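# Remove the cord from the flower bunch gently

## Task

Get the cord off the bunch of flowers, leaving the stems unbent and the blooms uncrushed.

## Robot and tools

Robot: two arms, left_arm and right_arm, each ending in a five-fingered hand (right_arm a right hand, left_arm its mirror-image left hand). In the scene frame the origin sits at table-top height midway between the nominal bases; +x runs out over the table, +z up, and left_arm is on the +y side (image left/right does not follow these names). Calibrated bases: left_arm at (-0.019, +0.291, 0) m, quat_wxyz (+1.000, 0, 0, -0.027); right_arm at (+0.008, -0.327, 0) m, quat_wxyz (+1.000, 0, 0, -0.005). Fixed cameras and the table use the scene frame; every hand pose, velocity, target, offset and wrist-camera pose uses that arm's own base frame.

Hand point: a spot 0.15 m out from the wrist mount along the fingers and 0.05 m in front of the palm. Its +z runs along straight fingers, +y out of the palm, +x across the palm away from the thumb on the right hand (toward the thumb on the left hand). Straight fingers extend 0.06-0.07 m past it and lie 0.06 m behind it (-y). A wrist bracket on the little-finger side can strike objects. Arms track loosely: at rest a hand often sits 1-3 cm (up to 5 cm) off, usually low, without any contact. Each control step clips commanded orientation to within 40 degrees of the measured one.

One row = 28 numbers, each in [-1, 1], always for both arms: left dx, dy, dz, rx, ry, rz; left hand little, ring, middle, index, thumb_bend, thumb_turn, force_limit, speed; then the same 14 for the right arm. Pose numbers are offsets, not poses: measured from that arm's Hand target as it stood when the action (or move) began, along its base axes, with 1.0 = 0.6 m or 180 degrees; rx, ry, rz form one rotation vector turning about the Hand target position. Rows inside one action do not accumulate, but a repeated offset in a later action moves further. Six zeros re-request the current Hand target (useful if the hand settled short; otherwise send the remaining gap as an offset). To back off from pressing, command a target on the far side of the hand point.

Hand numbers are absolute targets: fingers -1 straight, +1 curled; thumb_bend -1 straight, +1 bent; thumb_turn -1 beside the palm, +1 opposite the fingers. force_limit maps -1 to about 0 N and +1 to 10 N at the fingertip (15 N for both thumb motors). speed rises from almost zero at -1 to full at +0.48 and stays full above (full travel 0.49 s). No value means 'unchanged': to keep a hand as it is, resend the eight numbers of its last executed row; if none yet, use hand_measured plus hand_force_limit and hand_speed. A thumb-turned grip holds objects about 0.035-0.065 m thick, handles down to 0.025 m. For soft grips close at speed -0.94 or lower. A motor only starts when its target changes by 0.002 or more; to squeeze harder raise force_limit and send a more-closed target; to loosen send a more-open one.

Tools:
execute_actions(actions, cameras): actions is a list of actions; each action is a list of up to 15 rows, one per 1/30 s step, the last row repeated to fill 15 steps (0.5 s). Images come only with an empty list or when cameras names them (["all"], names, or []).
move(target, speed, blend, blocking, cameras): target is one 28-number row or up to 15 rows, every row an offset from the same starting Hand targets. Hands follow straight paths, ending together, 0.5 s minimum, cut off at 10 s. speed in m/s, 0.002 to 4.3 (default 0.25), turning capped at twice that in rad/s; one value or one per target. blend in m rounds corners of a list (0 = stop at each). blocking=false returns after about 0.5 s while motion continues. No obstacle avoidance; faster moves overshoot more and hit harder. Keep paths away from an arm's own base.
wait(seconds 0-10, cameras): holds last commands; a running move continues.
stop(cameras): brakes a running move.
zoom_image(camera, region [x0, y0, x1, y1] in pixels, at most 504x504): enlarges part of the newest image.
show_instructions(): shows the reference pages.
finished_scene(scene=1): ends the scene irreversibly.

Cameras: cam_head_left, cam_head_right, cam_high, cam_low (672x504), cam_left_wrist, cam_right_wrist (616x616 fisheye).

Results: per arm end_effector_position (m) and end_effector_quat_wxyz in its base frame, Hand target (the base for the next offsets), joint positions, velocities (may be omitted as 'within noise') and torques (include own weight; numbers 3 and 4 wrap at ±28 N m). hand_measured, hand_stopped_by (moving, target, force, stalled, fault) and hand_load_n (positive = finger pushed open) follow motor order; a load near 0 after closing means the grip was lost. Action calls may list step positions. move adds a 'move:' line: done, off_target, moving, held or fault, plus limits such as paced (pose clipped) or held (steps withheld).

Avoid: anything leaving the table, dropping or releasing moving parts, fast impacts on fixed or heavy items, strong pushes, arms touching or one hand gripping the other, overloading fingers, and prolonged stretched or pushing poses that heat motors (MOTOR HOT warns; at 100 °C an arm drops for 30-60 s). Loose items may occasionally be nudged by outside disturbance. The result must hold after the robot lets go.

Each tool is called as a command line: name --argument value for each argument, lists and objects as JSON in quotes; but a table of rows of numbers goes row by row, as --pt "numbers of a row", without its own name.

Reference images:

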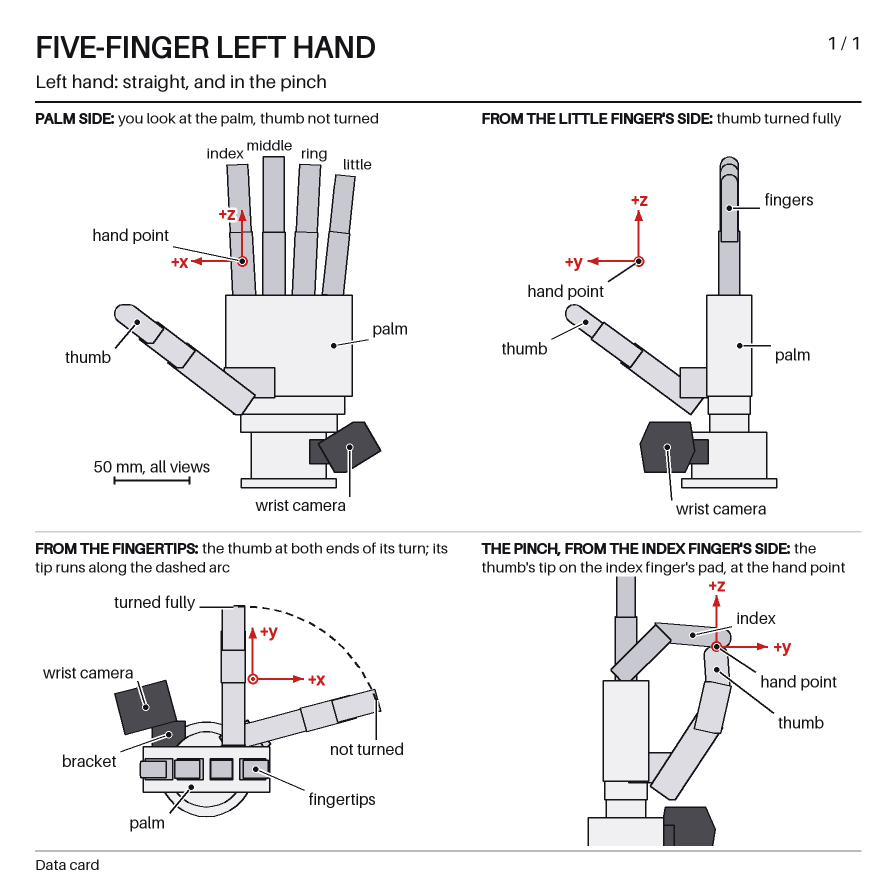

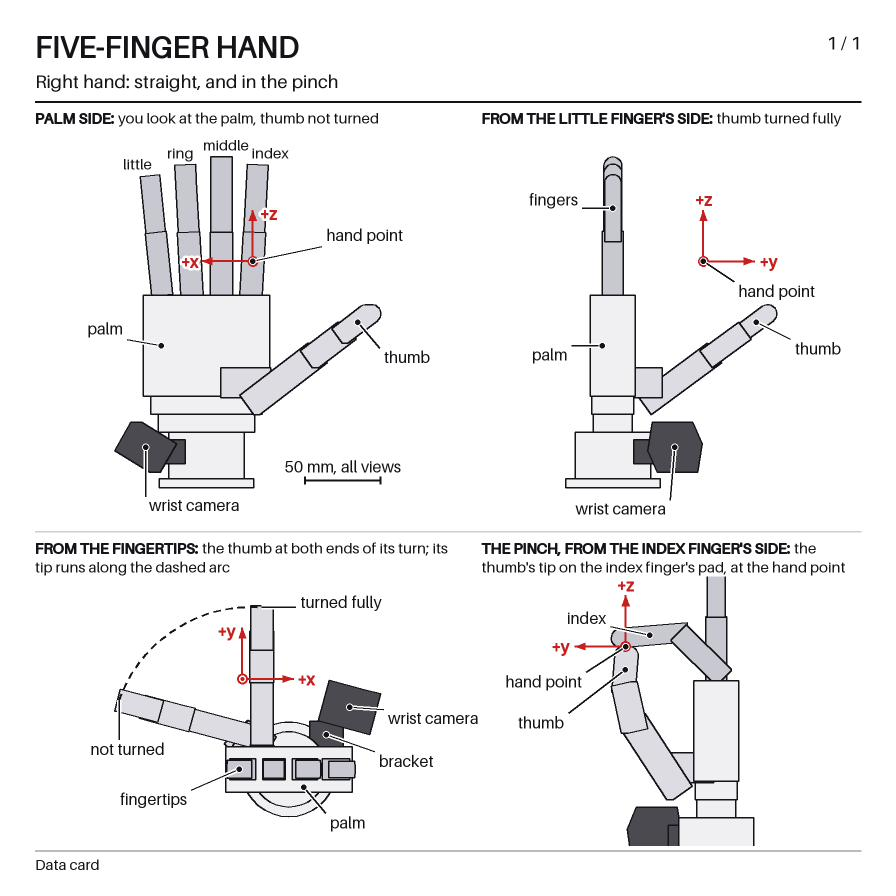

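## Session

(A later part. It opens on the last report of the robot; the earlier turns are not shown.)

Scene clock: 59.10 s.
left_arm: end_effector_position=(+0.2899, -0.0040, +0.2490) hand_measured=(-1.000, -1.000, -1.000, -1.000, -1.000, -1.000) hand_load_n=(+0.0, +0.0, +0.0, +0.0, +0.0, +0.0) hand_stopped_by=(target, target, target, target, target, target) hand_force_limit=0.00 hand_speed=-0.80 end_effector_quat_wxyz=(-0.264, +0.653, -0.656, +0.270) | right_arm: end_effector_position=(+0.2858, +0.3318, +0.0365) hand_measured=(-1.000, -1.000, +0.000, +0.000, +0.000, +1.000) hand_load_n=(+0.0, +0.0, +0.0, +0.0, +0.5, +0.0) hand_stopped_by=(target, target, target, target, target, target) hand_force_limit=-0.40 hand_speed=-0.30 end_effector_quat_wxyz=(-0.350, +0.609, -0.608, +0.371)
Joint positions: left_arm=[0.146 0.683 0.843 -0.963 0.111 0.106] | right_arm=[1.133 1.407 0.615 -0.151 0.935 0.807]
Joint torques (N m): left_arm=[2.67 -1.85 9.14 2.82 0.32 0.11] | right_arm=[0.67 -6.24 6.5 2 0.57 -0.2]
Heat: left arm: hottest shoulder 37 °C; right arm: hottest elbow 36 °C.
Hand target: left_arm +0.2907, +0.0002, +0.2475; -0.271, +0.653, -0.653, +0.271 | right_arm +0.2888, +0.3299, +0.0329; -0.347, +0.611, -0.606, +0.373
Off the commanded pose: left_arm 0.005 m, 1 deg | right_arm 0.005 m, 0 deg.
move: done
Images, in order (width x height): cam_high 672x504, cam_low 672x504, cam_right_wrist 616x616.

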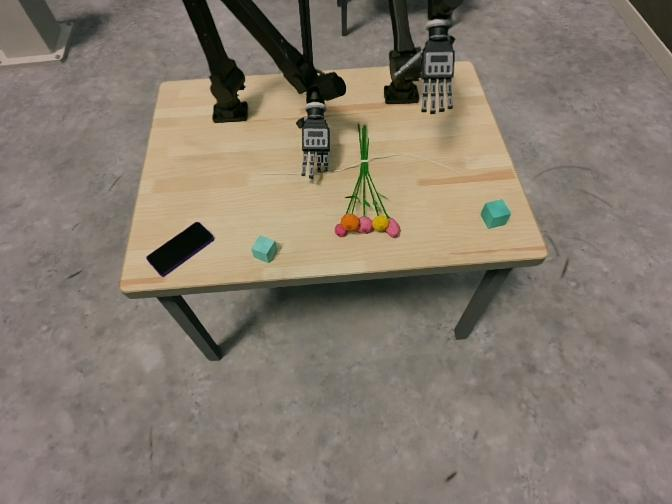

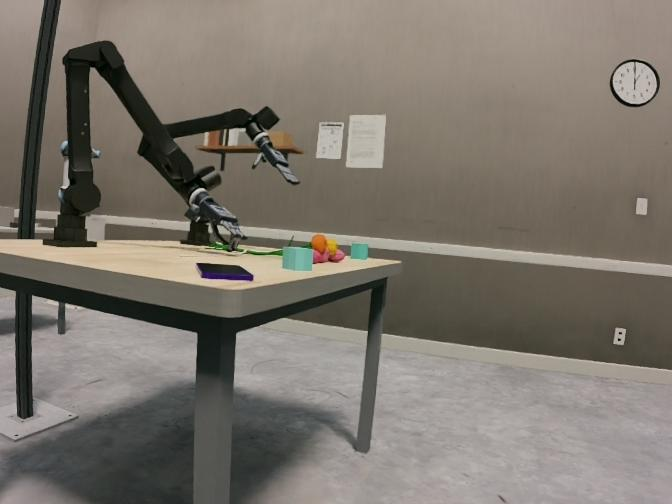

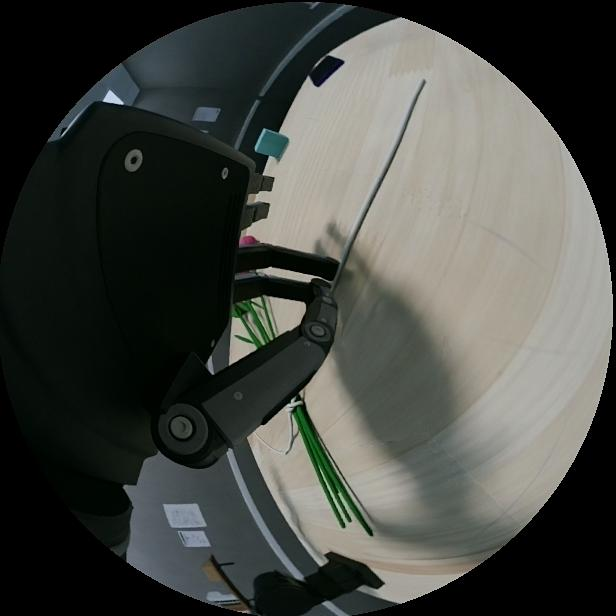

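move --target '[0,0,0,0,0,0,-1,-1,-1,-1,-1,-1,0,-0.8,0.017,0,-0.0265,0,0,0,-1,-1,0,0,0,1,-0.4,-0.3]' --cameras '["cam_high","cam_low","cam_right_wrist"]' --speed 0.1

zoom_image --camera "cam_right_wrist" --region '[280, 220, 380, 320]'

zoom_image --camera "cam_high" --region '[280, 120, 380, 220]'

zoom_image --camera "cam_low" --region '[170, 200, 270, 280]'

Scene clock: 64.63 s.
left_arm: end_effector_position=(+0.2899, -0.0040, +0.2490) hand_measured=(-1.000, -1.000, -1.000, -1.000, -1.000, -1.000) hand_load_n=(+0.0, +0.0, +0.0, +0.0, -0.5, +0.0) hand_stopped_by=(target, target, target, target, target, target) hand_force_limit=0.00 hand_speed=-0.80 end_effector_quat_wxyz=(-0.264, +0.653, -0.656, +0.270) | right_arm: end_effector_position=(+0.2999, +0.3361, +0.0304) hand_measured=(-1.000, -1.000, +0.000, +0.000, +0.000, +1.000) hand_load_n=(+0.0, +0.0, +0.5, +0.0, +0.0, +0.0) hand_stopped_by=(target, target, target, target, target, target) hand_force_limit=-0.40 hand_speed=-0.30 end_effector_quat_wxyz=(-0.360, +0.600, -0.611, +0.370)
Joint positions: left_arm=[0.146 0.683 0.843 -0.963 0.111 0.106] | right_arm=[1.106 1.447 0.613 -0.054 0.927 0.773]
Joint torques (N m): left_arm=[1.85 -1.67 9.24 2.82 0.32 0.1] | right_arm=[-0.03 -4.25 5.52 1.58 0.2 -0.18]
Heat: left arm: hottest shoulder 37 °C; right arm: hottest elbow 36 °C.
Hand target: left_arm +0.2907, +0.0002, +0.2475; -0.271, +0.653, -0.653, +0.271 | right_arm +0.2990, +0.3301, +0.0171; -0.348, +0.610, -0.606, +0.373
Off the commanded pose: left_arm 0.005 m, 1 deg | right_arm 0.015 m, 2 deg.
move: off_target (right_arm)
Images, in order (width x height): cam_high 672x504, cam_low 672x504, cam_right_wrist 616x616.

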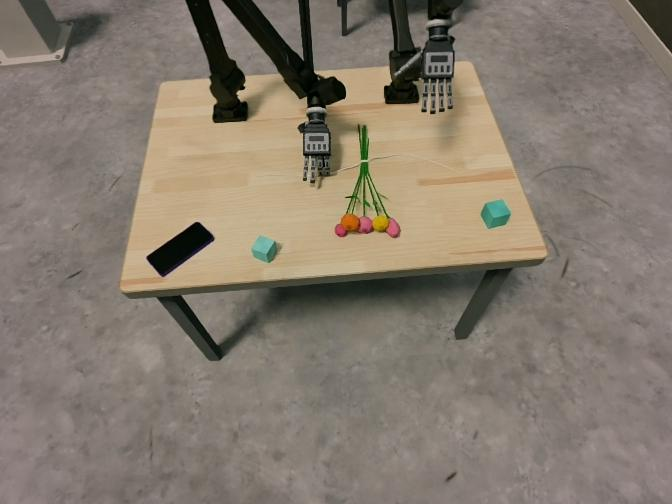

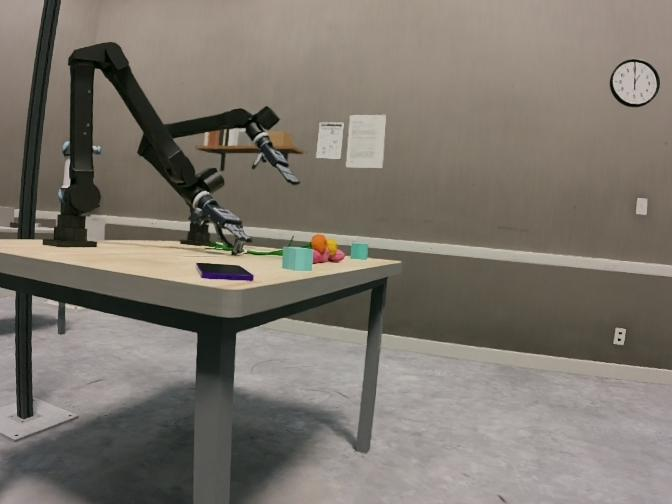

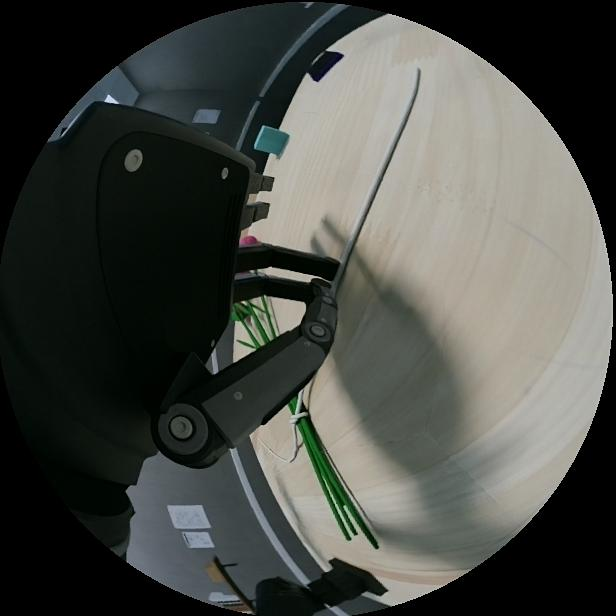

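Scaled by 5.040 from the camera's 616x616 image, which has a finer 880x880 frame.

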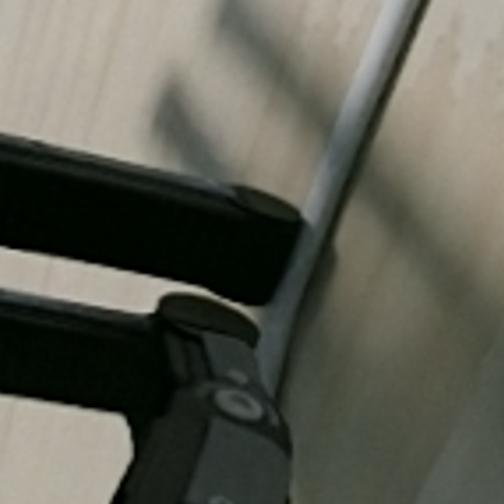

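Scaled by 5.040 from the camera's 672x504 image, which has a finer 960x720 frame.

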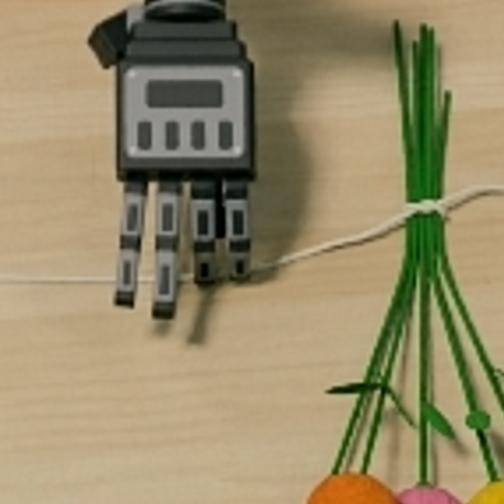

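Scaled by 5.040 from the camera's 672x504 image, which has a finer 960x720 frame.

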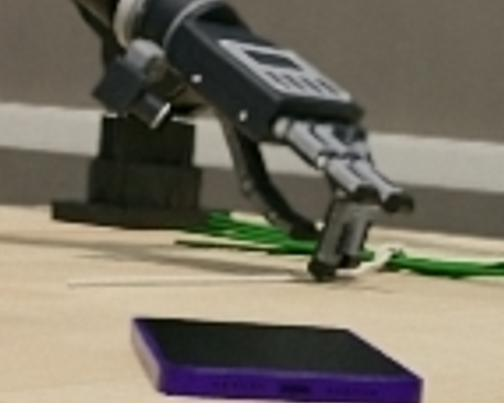

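move --pt "0 0 0 0 0 0 -1 -1 -1 -1 -1 -1 0 -0.8 0.0 0 0.0465 0 0 0 -1 -1 0.12 0.12 -0.1 1 -0.4 -0.3" --pt "0 0 0 0 0 0 -1 -1 -1 -1 -1 -1 0 -0.8 0.02 0 0.0465 0 0 0 -1 -1 0.12 0.12 -0.1 1 -0.4 -0.3" --pt "0 0 0 0 0 0 -1 -1 -1 -1 -1 -1 0 -0.8 0.02 0 0.01 0 0 0 -1 -1 0.12 0.12 -0.1 1 -0.4 -0.3" --cameras '["cam_high","cam_low","cam_right_wrist"]' --speed 0.1

zoom_image --camera "cam_right_wrist" --region '[280, 220, 380, 320]'

zoom_image --camera "cam_high" --region '[280, 120, 380, 220]'

zoom_image --camera "cam_low" --region '[200, 220, 270, 276]'

Scene clock: 76.37 s.
left_arm: end_effector_position=(+0.2899, -0.0040, +0.2490) hand_measured=(-1.000, -1.000, -1.000, -1.000, -1.000, -1.000) hand_load_n=(+0.0, +0.0, +0.0, +0.0, +0.0, +0.0) hand_stopped_by=(target, target, target, target, target, target) hand_force_limit=0.00 hand_speed=-0.80 end_effector_quat_wxyz=(-0.264, +0.653, -0.656, +0.270) | right_arm: end_effector_position=(+0.3068, +0.3276, +0.0264) hand_measured=(-1.000, -1.000, +0.120, +0.120, -0.100, +1.000) hand_load_n=(+0.0, +0.0, -1.5, +0.0, +0.0, +0.0) hand_stopped_by=(target, target, target, target, target, target) hand_force_limit=-0.40 hand_speed=-0.30 end_effector_quat_wxyz=(-0.348, +0.609, -0.607, +0.373)
Joint positions: left_arm=[0.146 0.683 0.843 -0.963 0.111 0.106] | right_arm=[1.075 1.449 0.611 -0.048 0.903 0.729]
Joint torques (N m): left_arm=[2.26 -2.67 8.99 2.78 0.27 0.06] | right_arm=[1.2 -4.6 6.98 1.78 0.36 -0.18]
Heat: left arm: hottest shoulder 37 °C; right arm: hottest elbow 36 °C.
Hand target: left_arm +0.2907, +0.0002, +0.2475; -0.271, +0.653, -0.653, +0.271 | right_arm +0.3110, +0.3300, +0.0230; -0.347, +0.610, -0.606, +0.373
Off the commanded pose: left_arm 0.005 m, 1 deg | right_arm 0.006 m, 0 deg.
move: done
Images, in order (width x height): cam_high 672x504, cam_low 672x504, cam_right_wrist 616x616.

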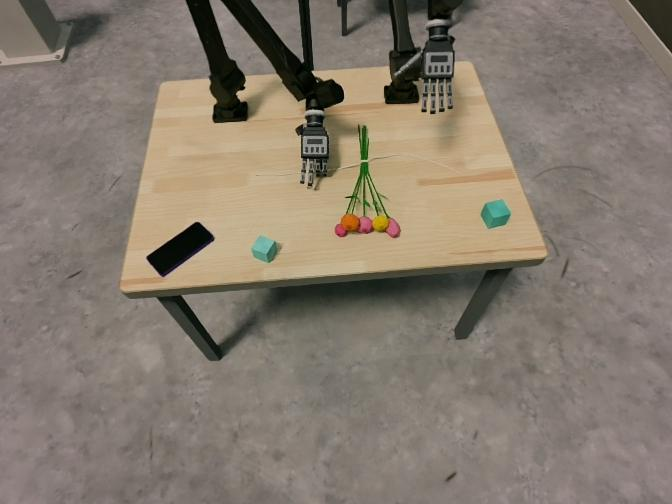

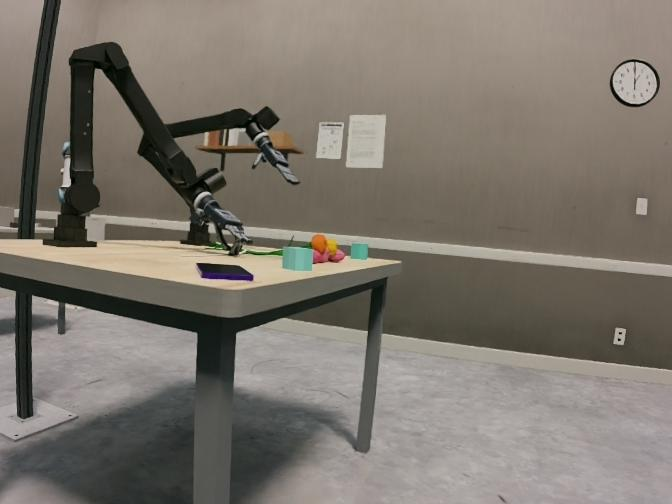

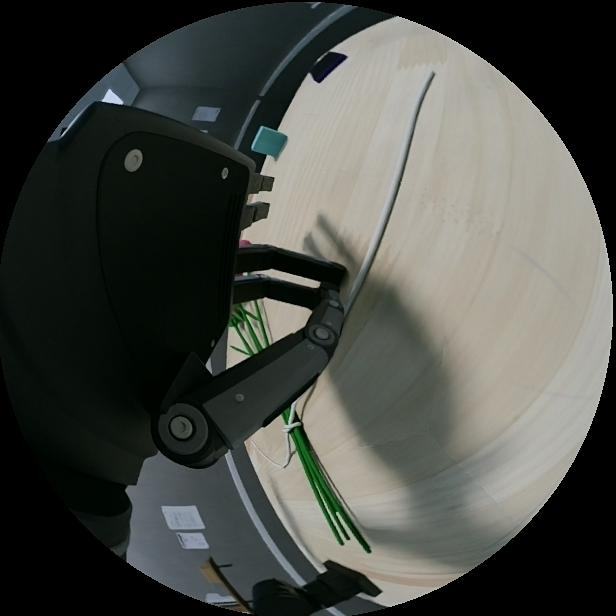

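Scaled by 5.040 from the camera's 616x616 image, which has a finer 880x880 frame.

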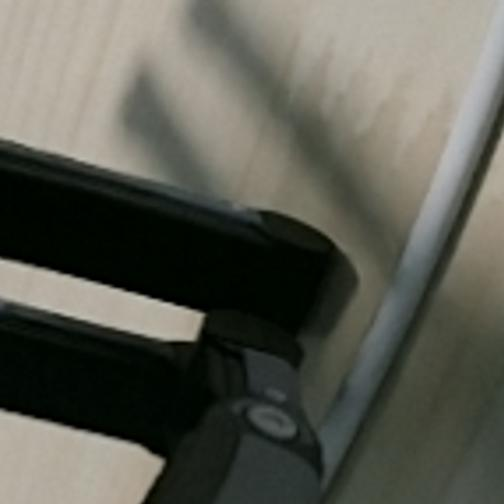

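Scaled by 5.040 from the camera's 672x504 image, which has a finer 960x720 frame.

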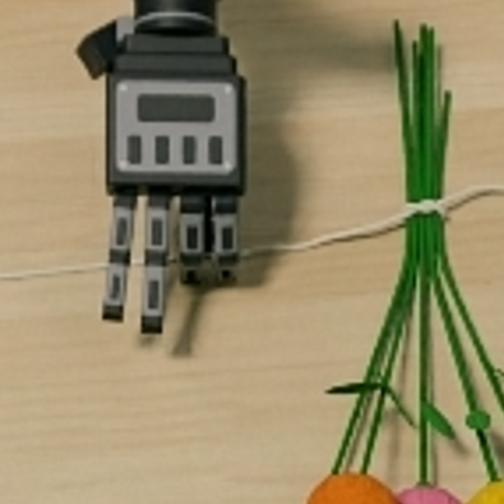

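Scaled by 7.200 from the camera's 672x504 image, which has a finer 960x720 frame.

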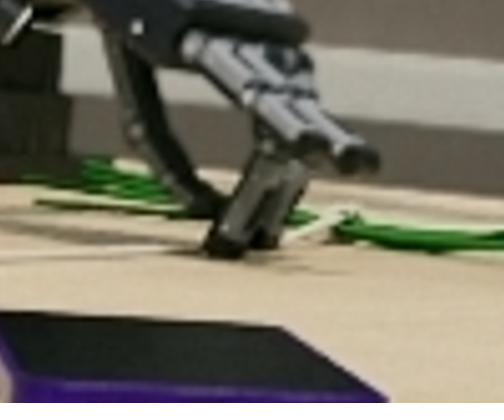

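move --pt "0 0 0 0 0 0 -1 -1 -1 -1 -1 -1 0 -0.8 0.0 0 0.06 0 -0.0556 0 -1 -1 0.12 0.12 -0.2 1 -0.4 -0.3" --pt "0 0 0 0 0 0 -1 -1 -1 -1 -1 -1 0 -0.8 0.0 0 0.01 0 -0.0556 0 -1 -1 0.12 0.12 -0.2 1 -0.4 -0.3" --cameras '["cam_high","cam_low","cam_right_wrist","cam_head_left"]' --speed 0.1

zoom_image --camera "cam_right_wrist" --region '[280, 220, 380, 320]'

zoom_image --camera "cam_high" --region '[280, 120, 380, 220]'

zoom_image --camera "cam_low" --region '[200, 220, 270, 276]'

Scene clock: 85.33 s.
left_arm: end_effector_position=(+0.2899, -0.0040, +0.2490) hand_measured=(-1.000, -1.000, -1.000, -1.000, -1.000, -1.000) hand_load_n=(+0.5, +0.0, +0.0, +0.0, +0.0, +0.0) hand_stopped_by=(target, target, target, target, target, target) hand_force_limit=0.00 hand_speed=-0.80 end_effector_quat_wxyz=(-0.264, +0.653, -0.656, +0.270) | right_arm: end_effector_position=(+0.3134, +0.3271, +0.0304) hand_measured=(-1.000, -1.000, +0.120, +0.120, -0.200, +1.000) hand_load_n=(+0.0, +0.0, +0.0, +0.0, +0.0, +0.0) hand_stopped_by=(target, target, target, target, target, target) hand_force_limit=-0.40 hand_speed=-0.30 end_effector_quat_wxyz=(-0.397, +0.572, -0.580, +0.423)
Joint positions: left_arm=[0.146 0.683 0.843 -0.963 0.111 0.106] | right_arm=[1.118 1.503 0.542 0.25 1.046 0.615]
Joint torques (N m): left_arm=[1.96 -2.02 9.01 2.95 0.3 0.06] | right_arm=[0.44 -5.66 5.41 2.33 0.65 -0.31]
Heat: left arm: hottest shoulder 37 °C; right arm: hottest elbow 36 °C.
Hand target: left_arm +0.2907, +0.0002, +0.2475; -0.271, +0.653, -0.653, +0.271 | right_arm +0.3110, +0.3301, +0.0291; -0.399, +0.576, -0.574, +0.425
Off the commanded pose: left_arm 0.005 m, 1 deg | right_arm 0.004 m, 1 deg.
move: done
Images, in order (width x height): cam_head_left 672x504, cam_high 672x504, cam_low 672x504, cam_right_wrist 616x616.

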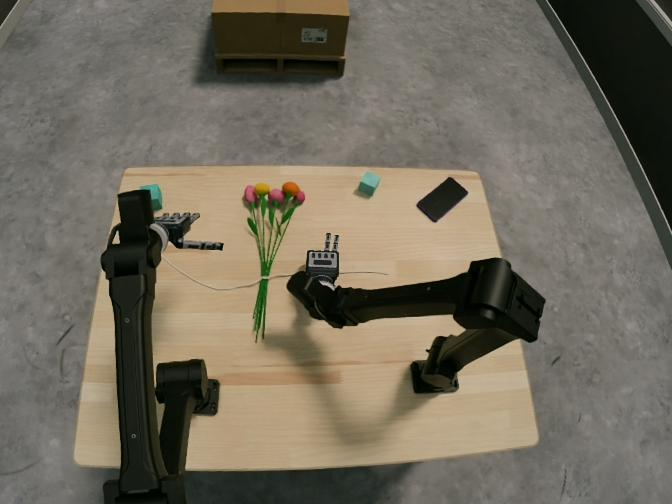

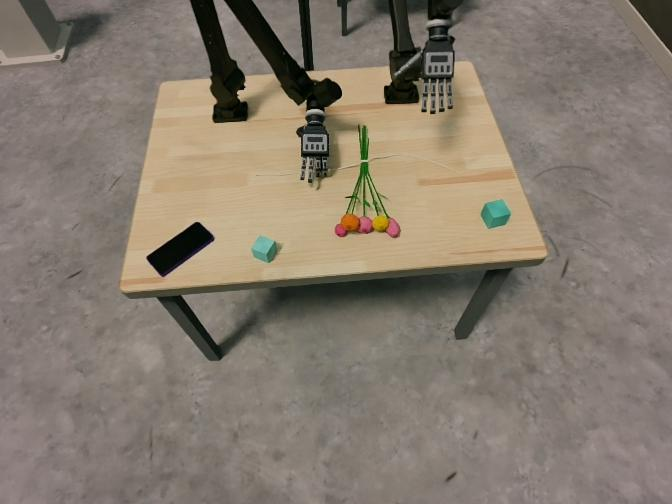

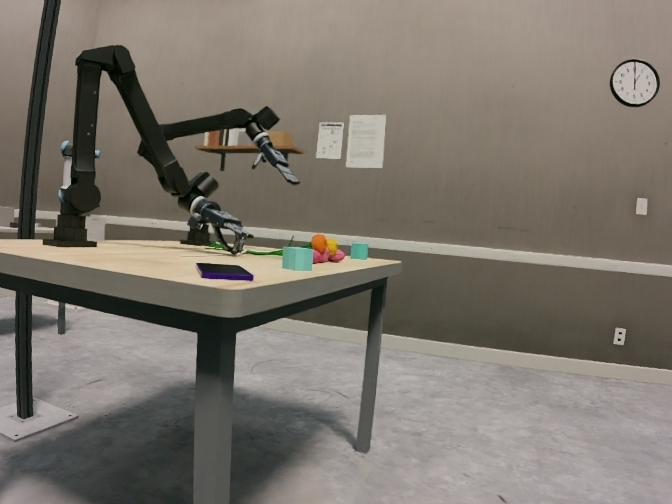

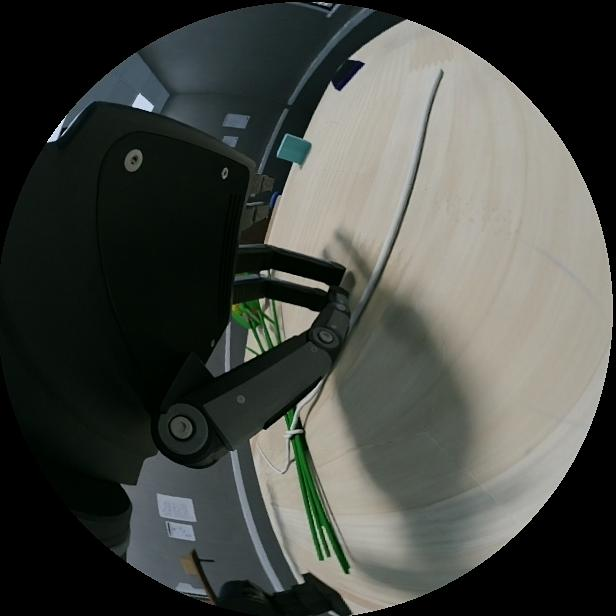

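Scaled by 5.040 from the camera's 616x616 image, which has a finer 880x880 frame.

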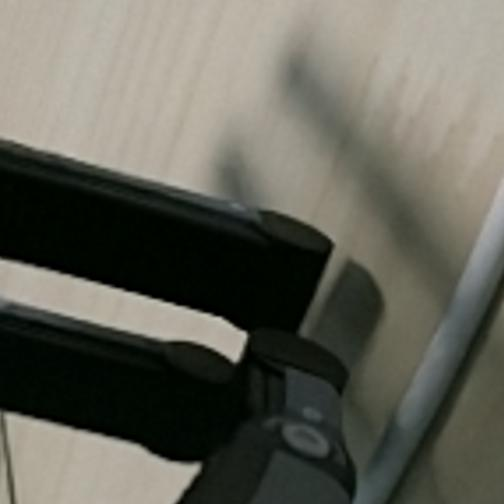

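Scaled by 5.040 from the camera's 672x504 image, which has a finer 960x720 frame.

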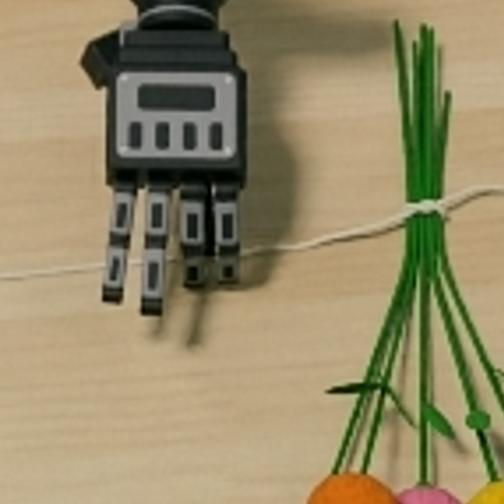

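Scaled by 7.200 from the camera's 672x504 image, which has a finer 960x720 frame.

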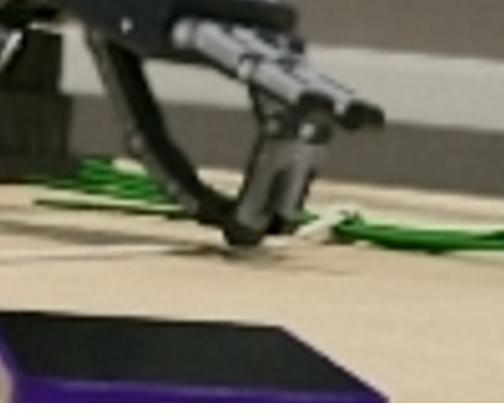

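move --target '[0,-0.08,-0.15,0,0,0,-1,-1,-1,-1,-0.5,1,-0.4,-0.3,0,0,0,0,0,0,-1,-1,0.12,0.12,-0.2,1,-0.4,-0.3]' --cameras '["cam_left_wrist"]' --speed 0.2

zoom_image --camera "cam_left_wrist" --region '[180, 300, 400, 520]'

Scene clock: 93.97 s.
left_arm: end_effector_position=(+0.2895, -0.0436, +0.1603) hand_measured=(-1.000, -1.000, -1.000, -1.000, -0.500, +1.000) hand_load_n=(+0.0, +0.0, -0.5, +0.0, +0.0, +0.5) hand_stopped_by=(target, target, target, target, target, target) hand_force_limit=-0.40 hand_speed=-0.30 end_effector_quat_wxyz=(-0.272, +0.655, -0.652, +0.268) | right_arm: end_effector_position=(+0.3134, +0.3271, +0.0304) hand_measured=(-1.000, -1.000, +0.120, +0.120, -0.200, +1.000) hand_load_n=(+0.0, +0.0, +0.0, +0.0, +0.0, +0.0) hand_stopped_by=(target, target, target, target, target, target) hand_force_limit=-0.40 hand_speed=-0.30 end_effector_quat_wxyz=(-0.397, +0.572, -0.580, +0.423)
Joint positions: left_arm=[-0.069 0.653 0.597 -0.734 -0.055 -0.05] | right_arm=[1.118 1.503 0.542 0.25 1.046 0.615]
Joint torques (N m): left_arm=[0.09 -0.38 9.4 2.61 -0.01 -0.11] | right_arm=[0.91 -5.77 5.57 1.88 0.73 -0.31]
Heat: left arm: hottest shoulder 36 °C; right arm: hottest elbow 36 °C.
Hand target: left_arm +0.2907, -0.0478, +0.1576; -0.271, +0.653, -0.653, +0.271 | right_arm +0.3110, +0.3301, +0.0290; -0.399, +0.576, -0.574, +0.425
Off the commanded pose: left_arm 0.005 m, 0 deg | right_arm 0.004 m, 1 deg.
move: done
Images, in order (width x height): cam_left_wrist 616x616.

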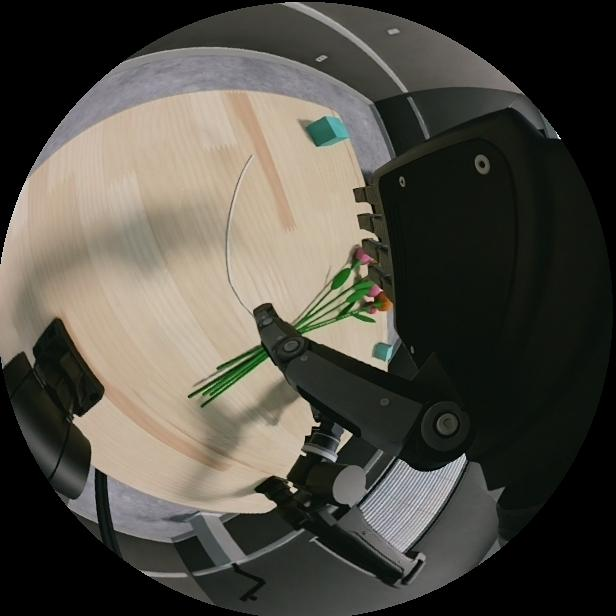

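Scaled by 2.291 from the camera's 616x616 image, which has a finer 880x880 frame.

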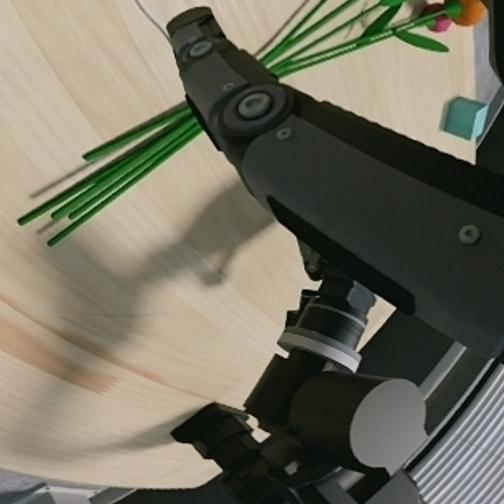

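move --target '[0,0,0,0,0,0,-1,-1,-1,-1,-1,-1,-0.4,-0.3,0,0,0,0,0,0,-1,-1,0.12,0.12,-0.2,1,-0.4,-0.3]' --cameras '["cam_left_wrist"]' --speed 0.2

zoom_image --camera "cam_left_wrist" --region '[240, 300, 440, 500]'

Scene clock: 96.63 s.
left_arm: end_effector_position=(+0.2896, -0.0436, +0.1603) hand_measured=(-1.000, -1.000, -1.000, -1.000, -1.000, -1.000) hand_load_n=(+0.0, +0.0, +0.0, +0.0, +0.0, -0.5) hand_stopped_by=(target, target, target, target, target, target) hand_force_limit=-0.40 hand_speed=-0.30 end_effector_quat_wxyz=(-0.272, +0.655, -0.652, +0.268) | right_arm: end_effector_position=(+0.3134, +0.3271, +0.0304) hand_measured=(-1.000, -1.000, +0.120, +0.120, -0.200, +1.000) hand_load_n=(+0.0, +0.0, +0.0, +0.0, +0.0, +0.0) hand_stopped_by=(target, target, target, target, target, target) hand_force_limit=-0.40 hand_speed=-0.30 end_effector_quat_wxyz=(-0.397, +0.572, -0.580, +0.423)
Joint positions: left_arm=[-0.069 0.653 0.597 -0.734 -0.055 -0.051] | right_arm=[1.118 1.503 0.542 0.25 1.046 0.615]
Joint torques (N m): left_arm=[-0.56 -1.2 9.32 2.56 0.03 -0.09] | right_arm=[1.44 -5.3 5.3 2.09 0.76 -0.25]
Heat: left arm: hottest shoulder 36 °C; right arm: hottest elbow 35 °C.
Hand target: left_arm +0.2907, -0.0478, +0.1576; -0.270, +0.653, -0.653, +0.271 | right_arm +0.3110, +0.3301, +0.0290; -0.399, +0.576, -0.574, +0.425
Off the commanded pose: left_arm 0.005 m, 1 deg | right_arm 0.004 m, 1 deg.
move: done
Images, in order (width x height): cam_left_wrist 616x616.

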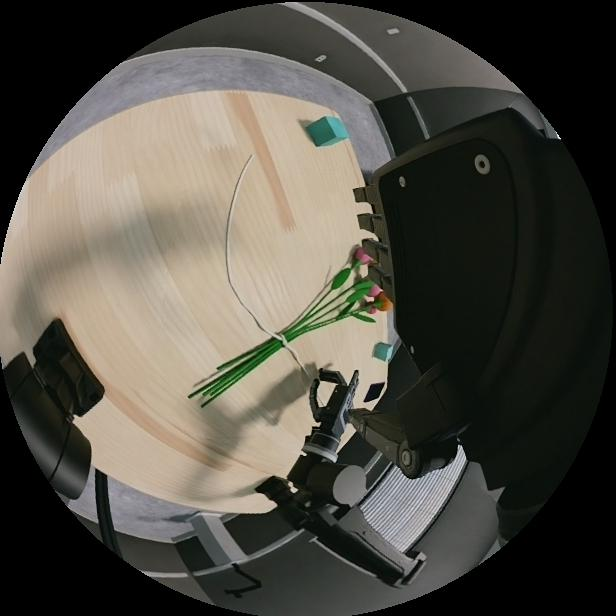

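Scaled by 2.520 from the camera's 616x616 image, which has a finer 880x880 frame.

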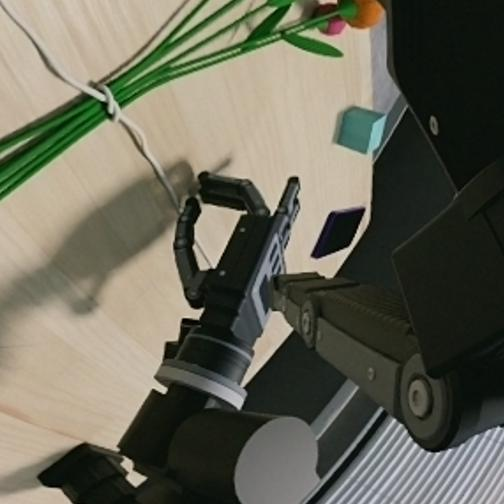

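zoom_image --camera "cam_left_wrist" --region '[275, 330, 355, 410]'

Scaled by 6.300 from the camera's 616x616 image, which has a finer 880x880 frame.

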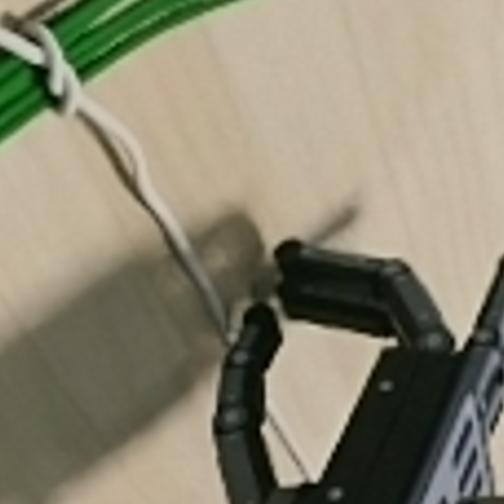

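move --pt "0 0 0 0 0 0 -1 -1 -1 -1 -1 -1 -0.4 -0.3 0.0 0 0.03 0 0 0 -1 -1 0.12 0.12 -0.35 1 -0.4 -0.3" --pt "0 0 0 0 0 0 -1 -1 -1 -1 -1 -1 -0.4 -0.3 -0.025 0 0.03 0 0 0 -1 -1 0.12 0.12 -0.35 1 -0.4 -0.3" --pt "0 0 0 0 0 0 -1 -1 -1 -1 -1 -1 -0.4 -0.3 -0.025 0 -0.005 0 0 0 -1 -1 0.12 0.12 -0.35 1 -0.4 -0.3" --cameras '["cam_left_wrist","cam_high","cam_low","cam_right_wrist"]' --speed 0.1

zoom_image --camera "cam_left_wrist" --region '[275, 330, 355, 410]'

zoom_image --camera "cam_low" --region '[200, 220, 270, 276]'

zoom_image --camera "cam_high" --region '[280, 120, 380, 220]'

Scene clock: 103.07 s.
left_arm: end_effector_position=(+0.2896, -0.0436, +0.1603) hand_measured=(-1.000, -1.000, -1.000, -1.000, -1.000, -1.000) hand_load_n=(+0.0, +0.0, +0.0, +0.0, +0.0, +0.0) hand_stopped_by=(target, target, target, target, target, target) hand_force_limit=-0.40 hand_speed=-0.30 end_effector_quat_wxyz=(-0.272, +0.655, -0.652, +0.268) | right_arm: end_effector_position=(+0.2976, +0.3265, +0.0272) hand_measured=(-1.000, -1.000, +0.120, +0.120, -0.350, +1.000) hand_load_n=(+0.0, +0.0, +0.5, +0.0, +0.0, +0.0) hand_stopped_by=(target, target, target, target, target, target) hand_force_limit=-0.40 hand_speed=-0.30 end_effector_quat_wxyz=(-0.391, +0.581, -0.571, +0.428)
Joint positions: left_arm=[-0.069 0.653 0.597 -0.734 -0.055 -0.051] | right_arm=[1.16 1.494 0.532 0.205 1.075 0.64]
Joint torques (N m): left_arm=[-0.56 -0.91 9.42 2.81 0.03 -0.09] | right_arm=[0.85 -4.66 5.61 2.14 0.78 0.06]
Heat: left arm: hottest shoulder 36 °C; right arm: hottest elbow 35 °C.
Hand target: left_arm +0.2907, -0.0478, +0.1576; -0.270, +0.653, -0.653, +0.271 | right_arm +0.2959, +0.3301, +0.0261; -0.399, +0.576, -0.574, +0.425
Off the commanded pose: left_arm 0.005 m, 1 deg | right_arm 0.004 m, 1 deg.
move: done
Images, in order (width x height): cam_high 672x504, cam_low 672x504, cam_left_wrist 616x616, cam_right_wrist 616x616.

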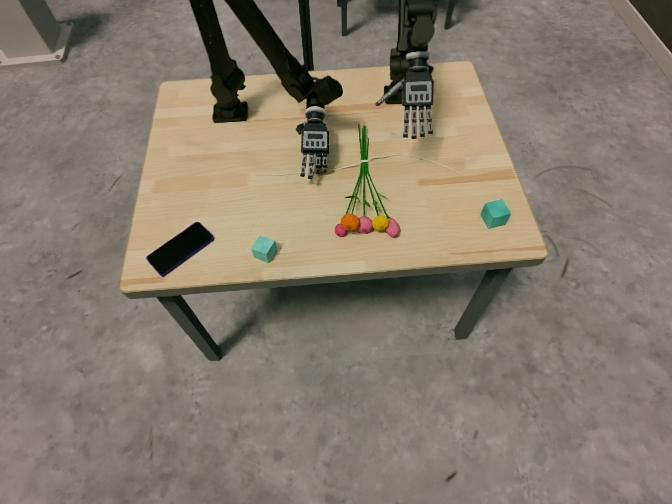

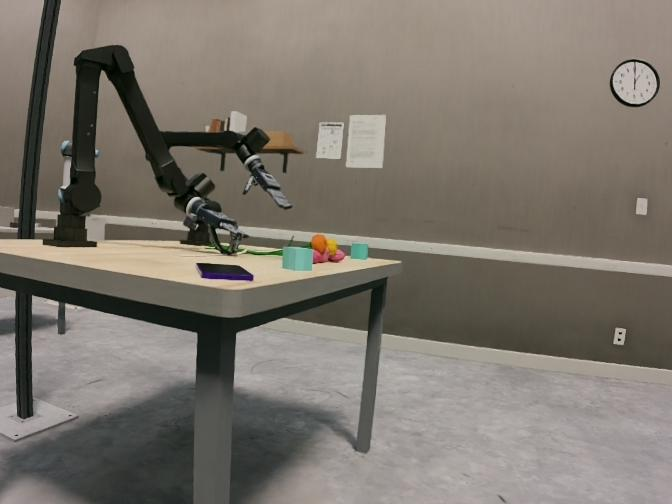

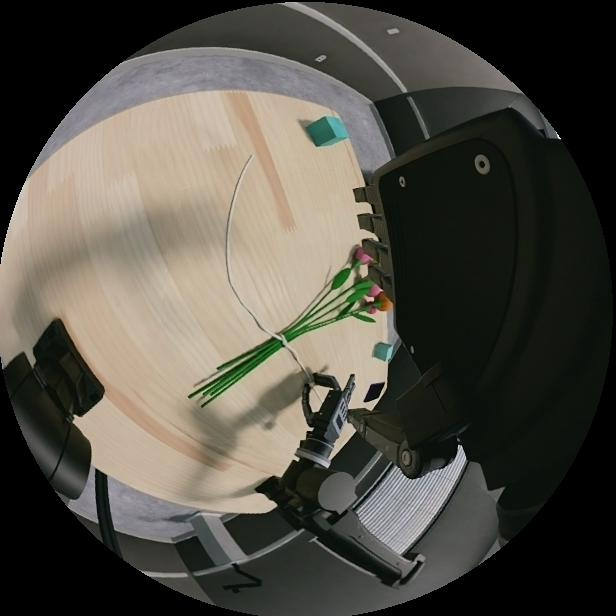

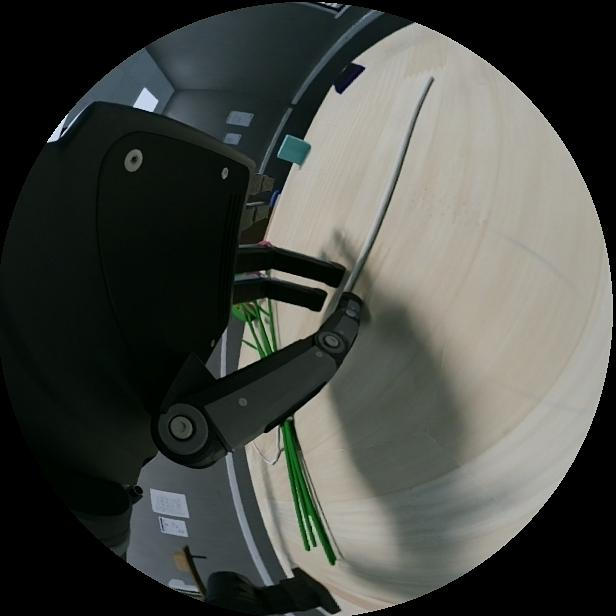

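Scaled by 6.300 from the camera's 616x616 image, which has a finer 880x880 frame.

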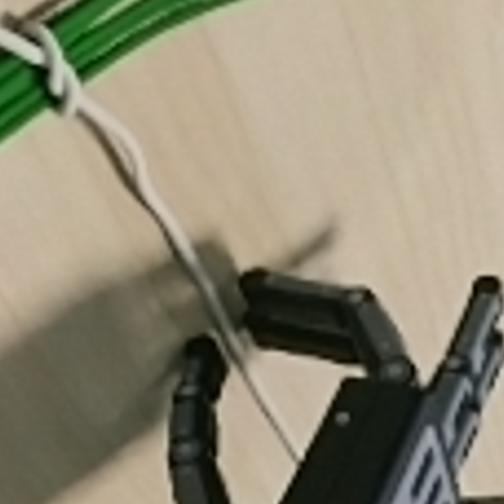

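Scaled by 7.200 from the camera's 672x504 image, which has a finer 960x720 frame.

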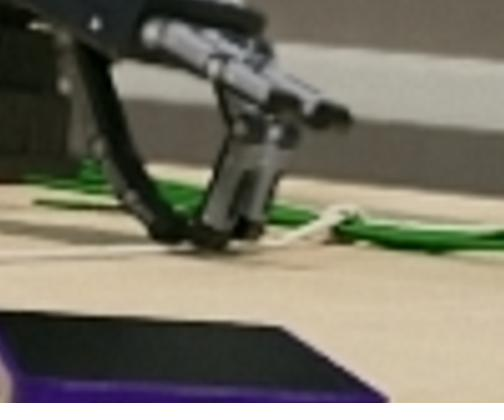

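Scaled by 5.040 from the camera's 672x504 image, which has a finer 960x720 frame.

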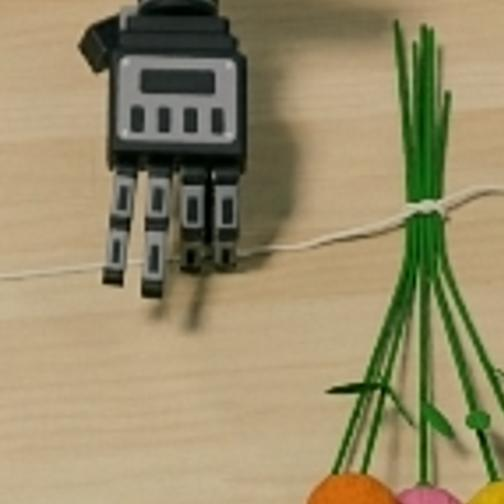

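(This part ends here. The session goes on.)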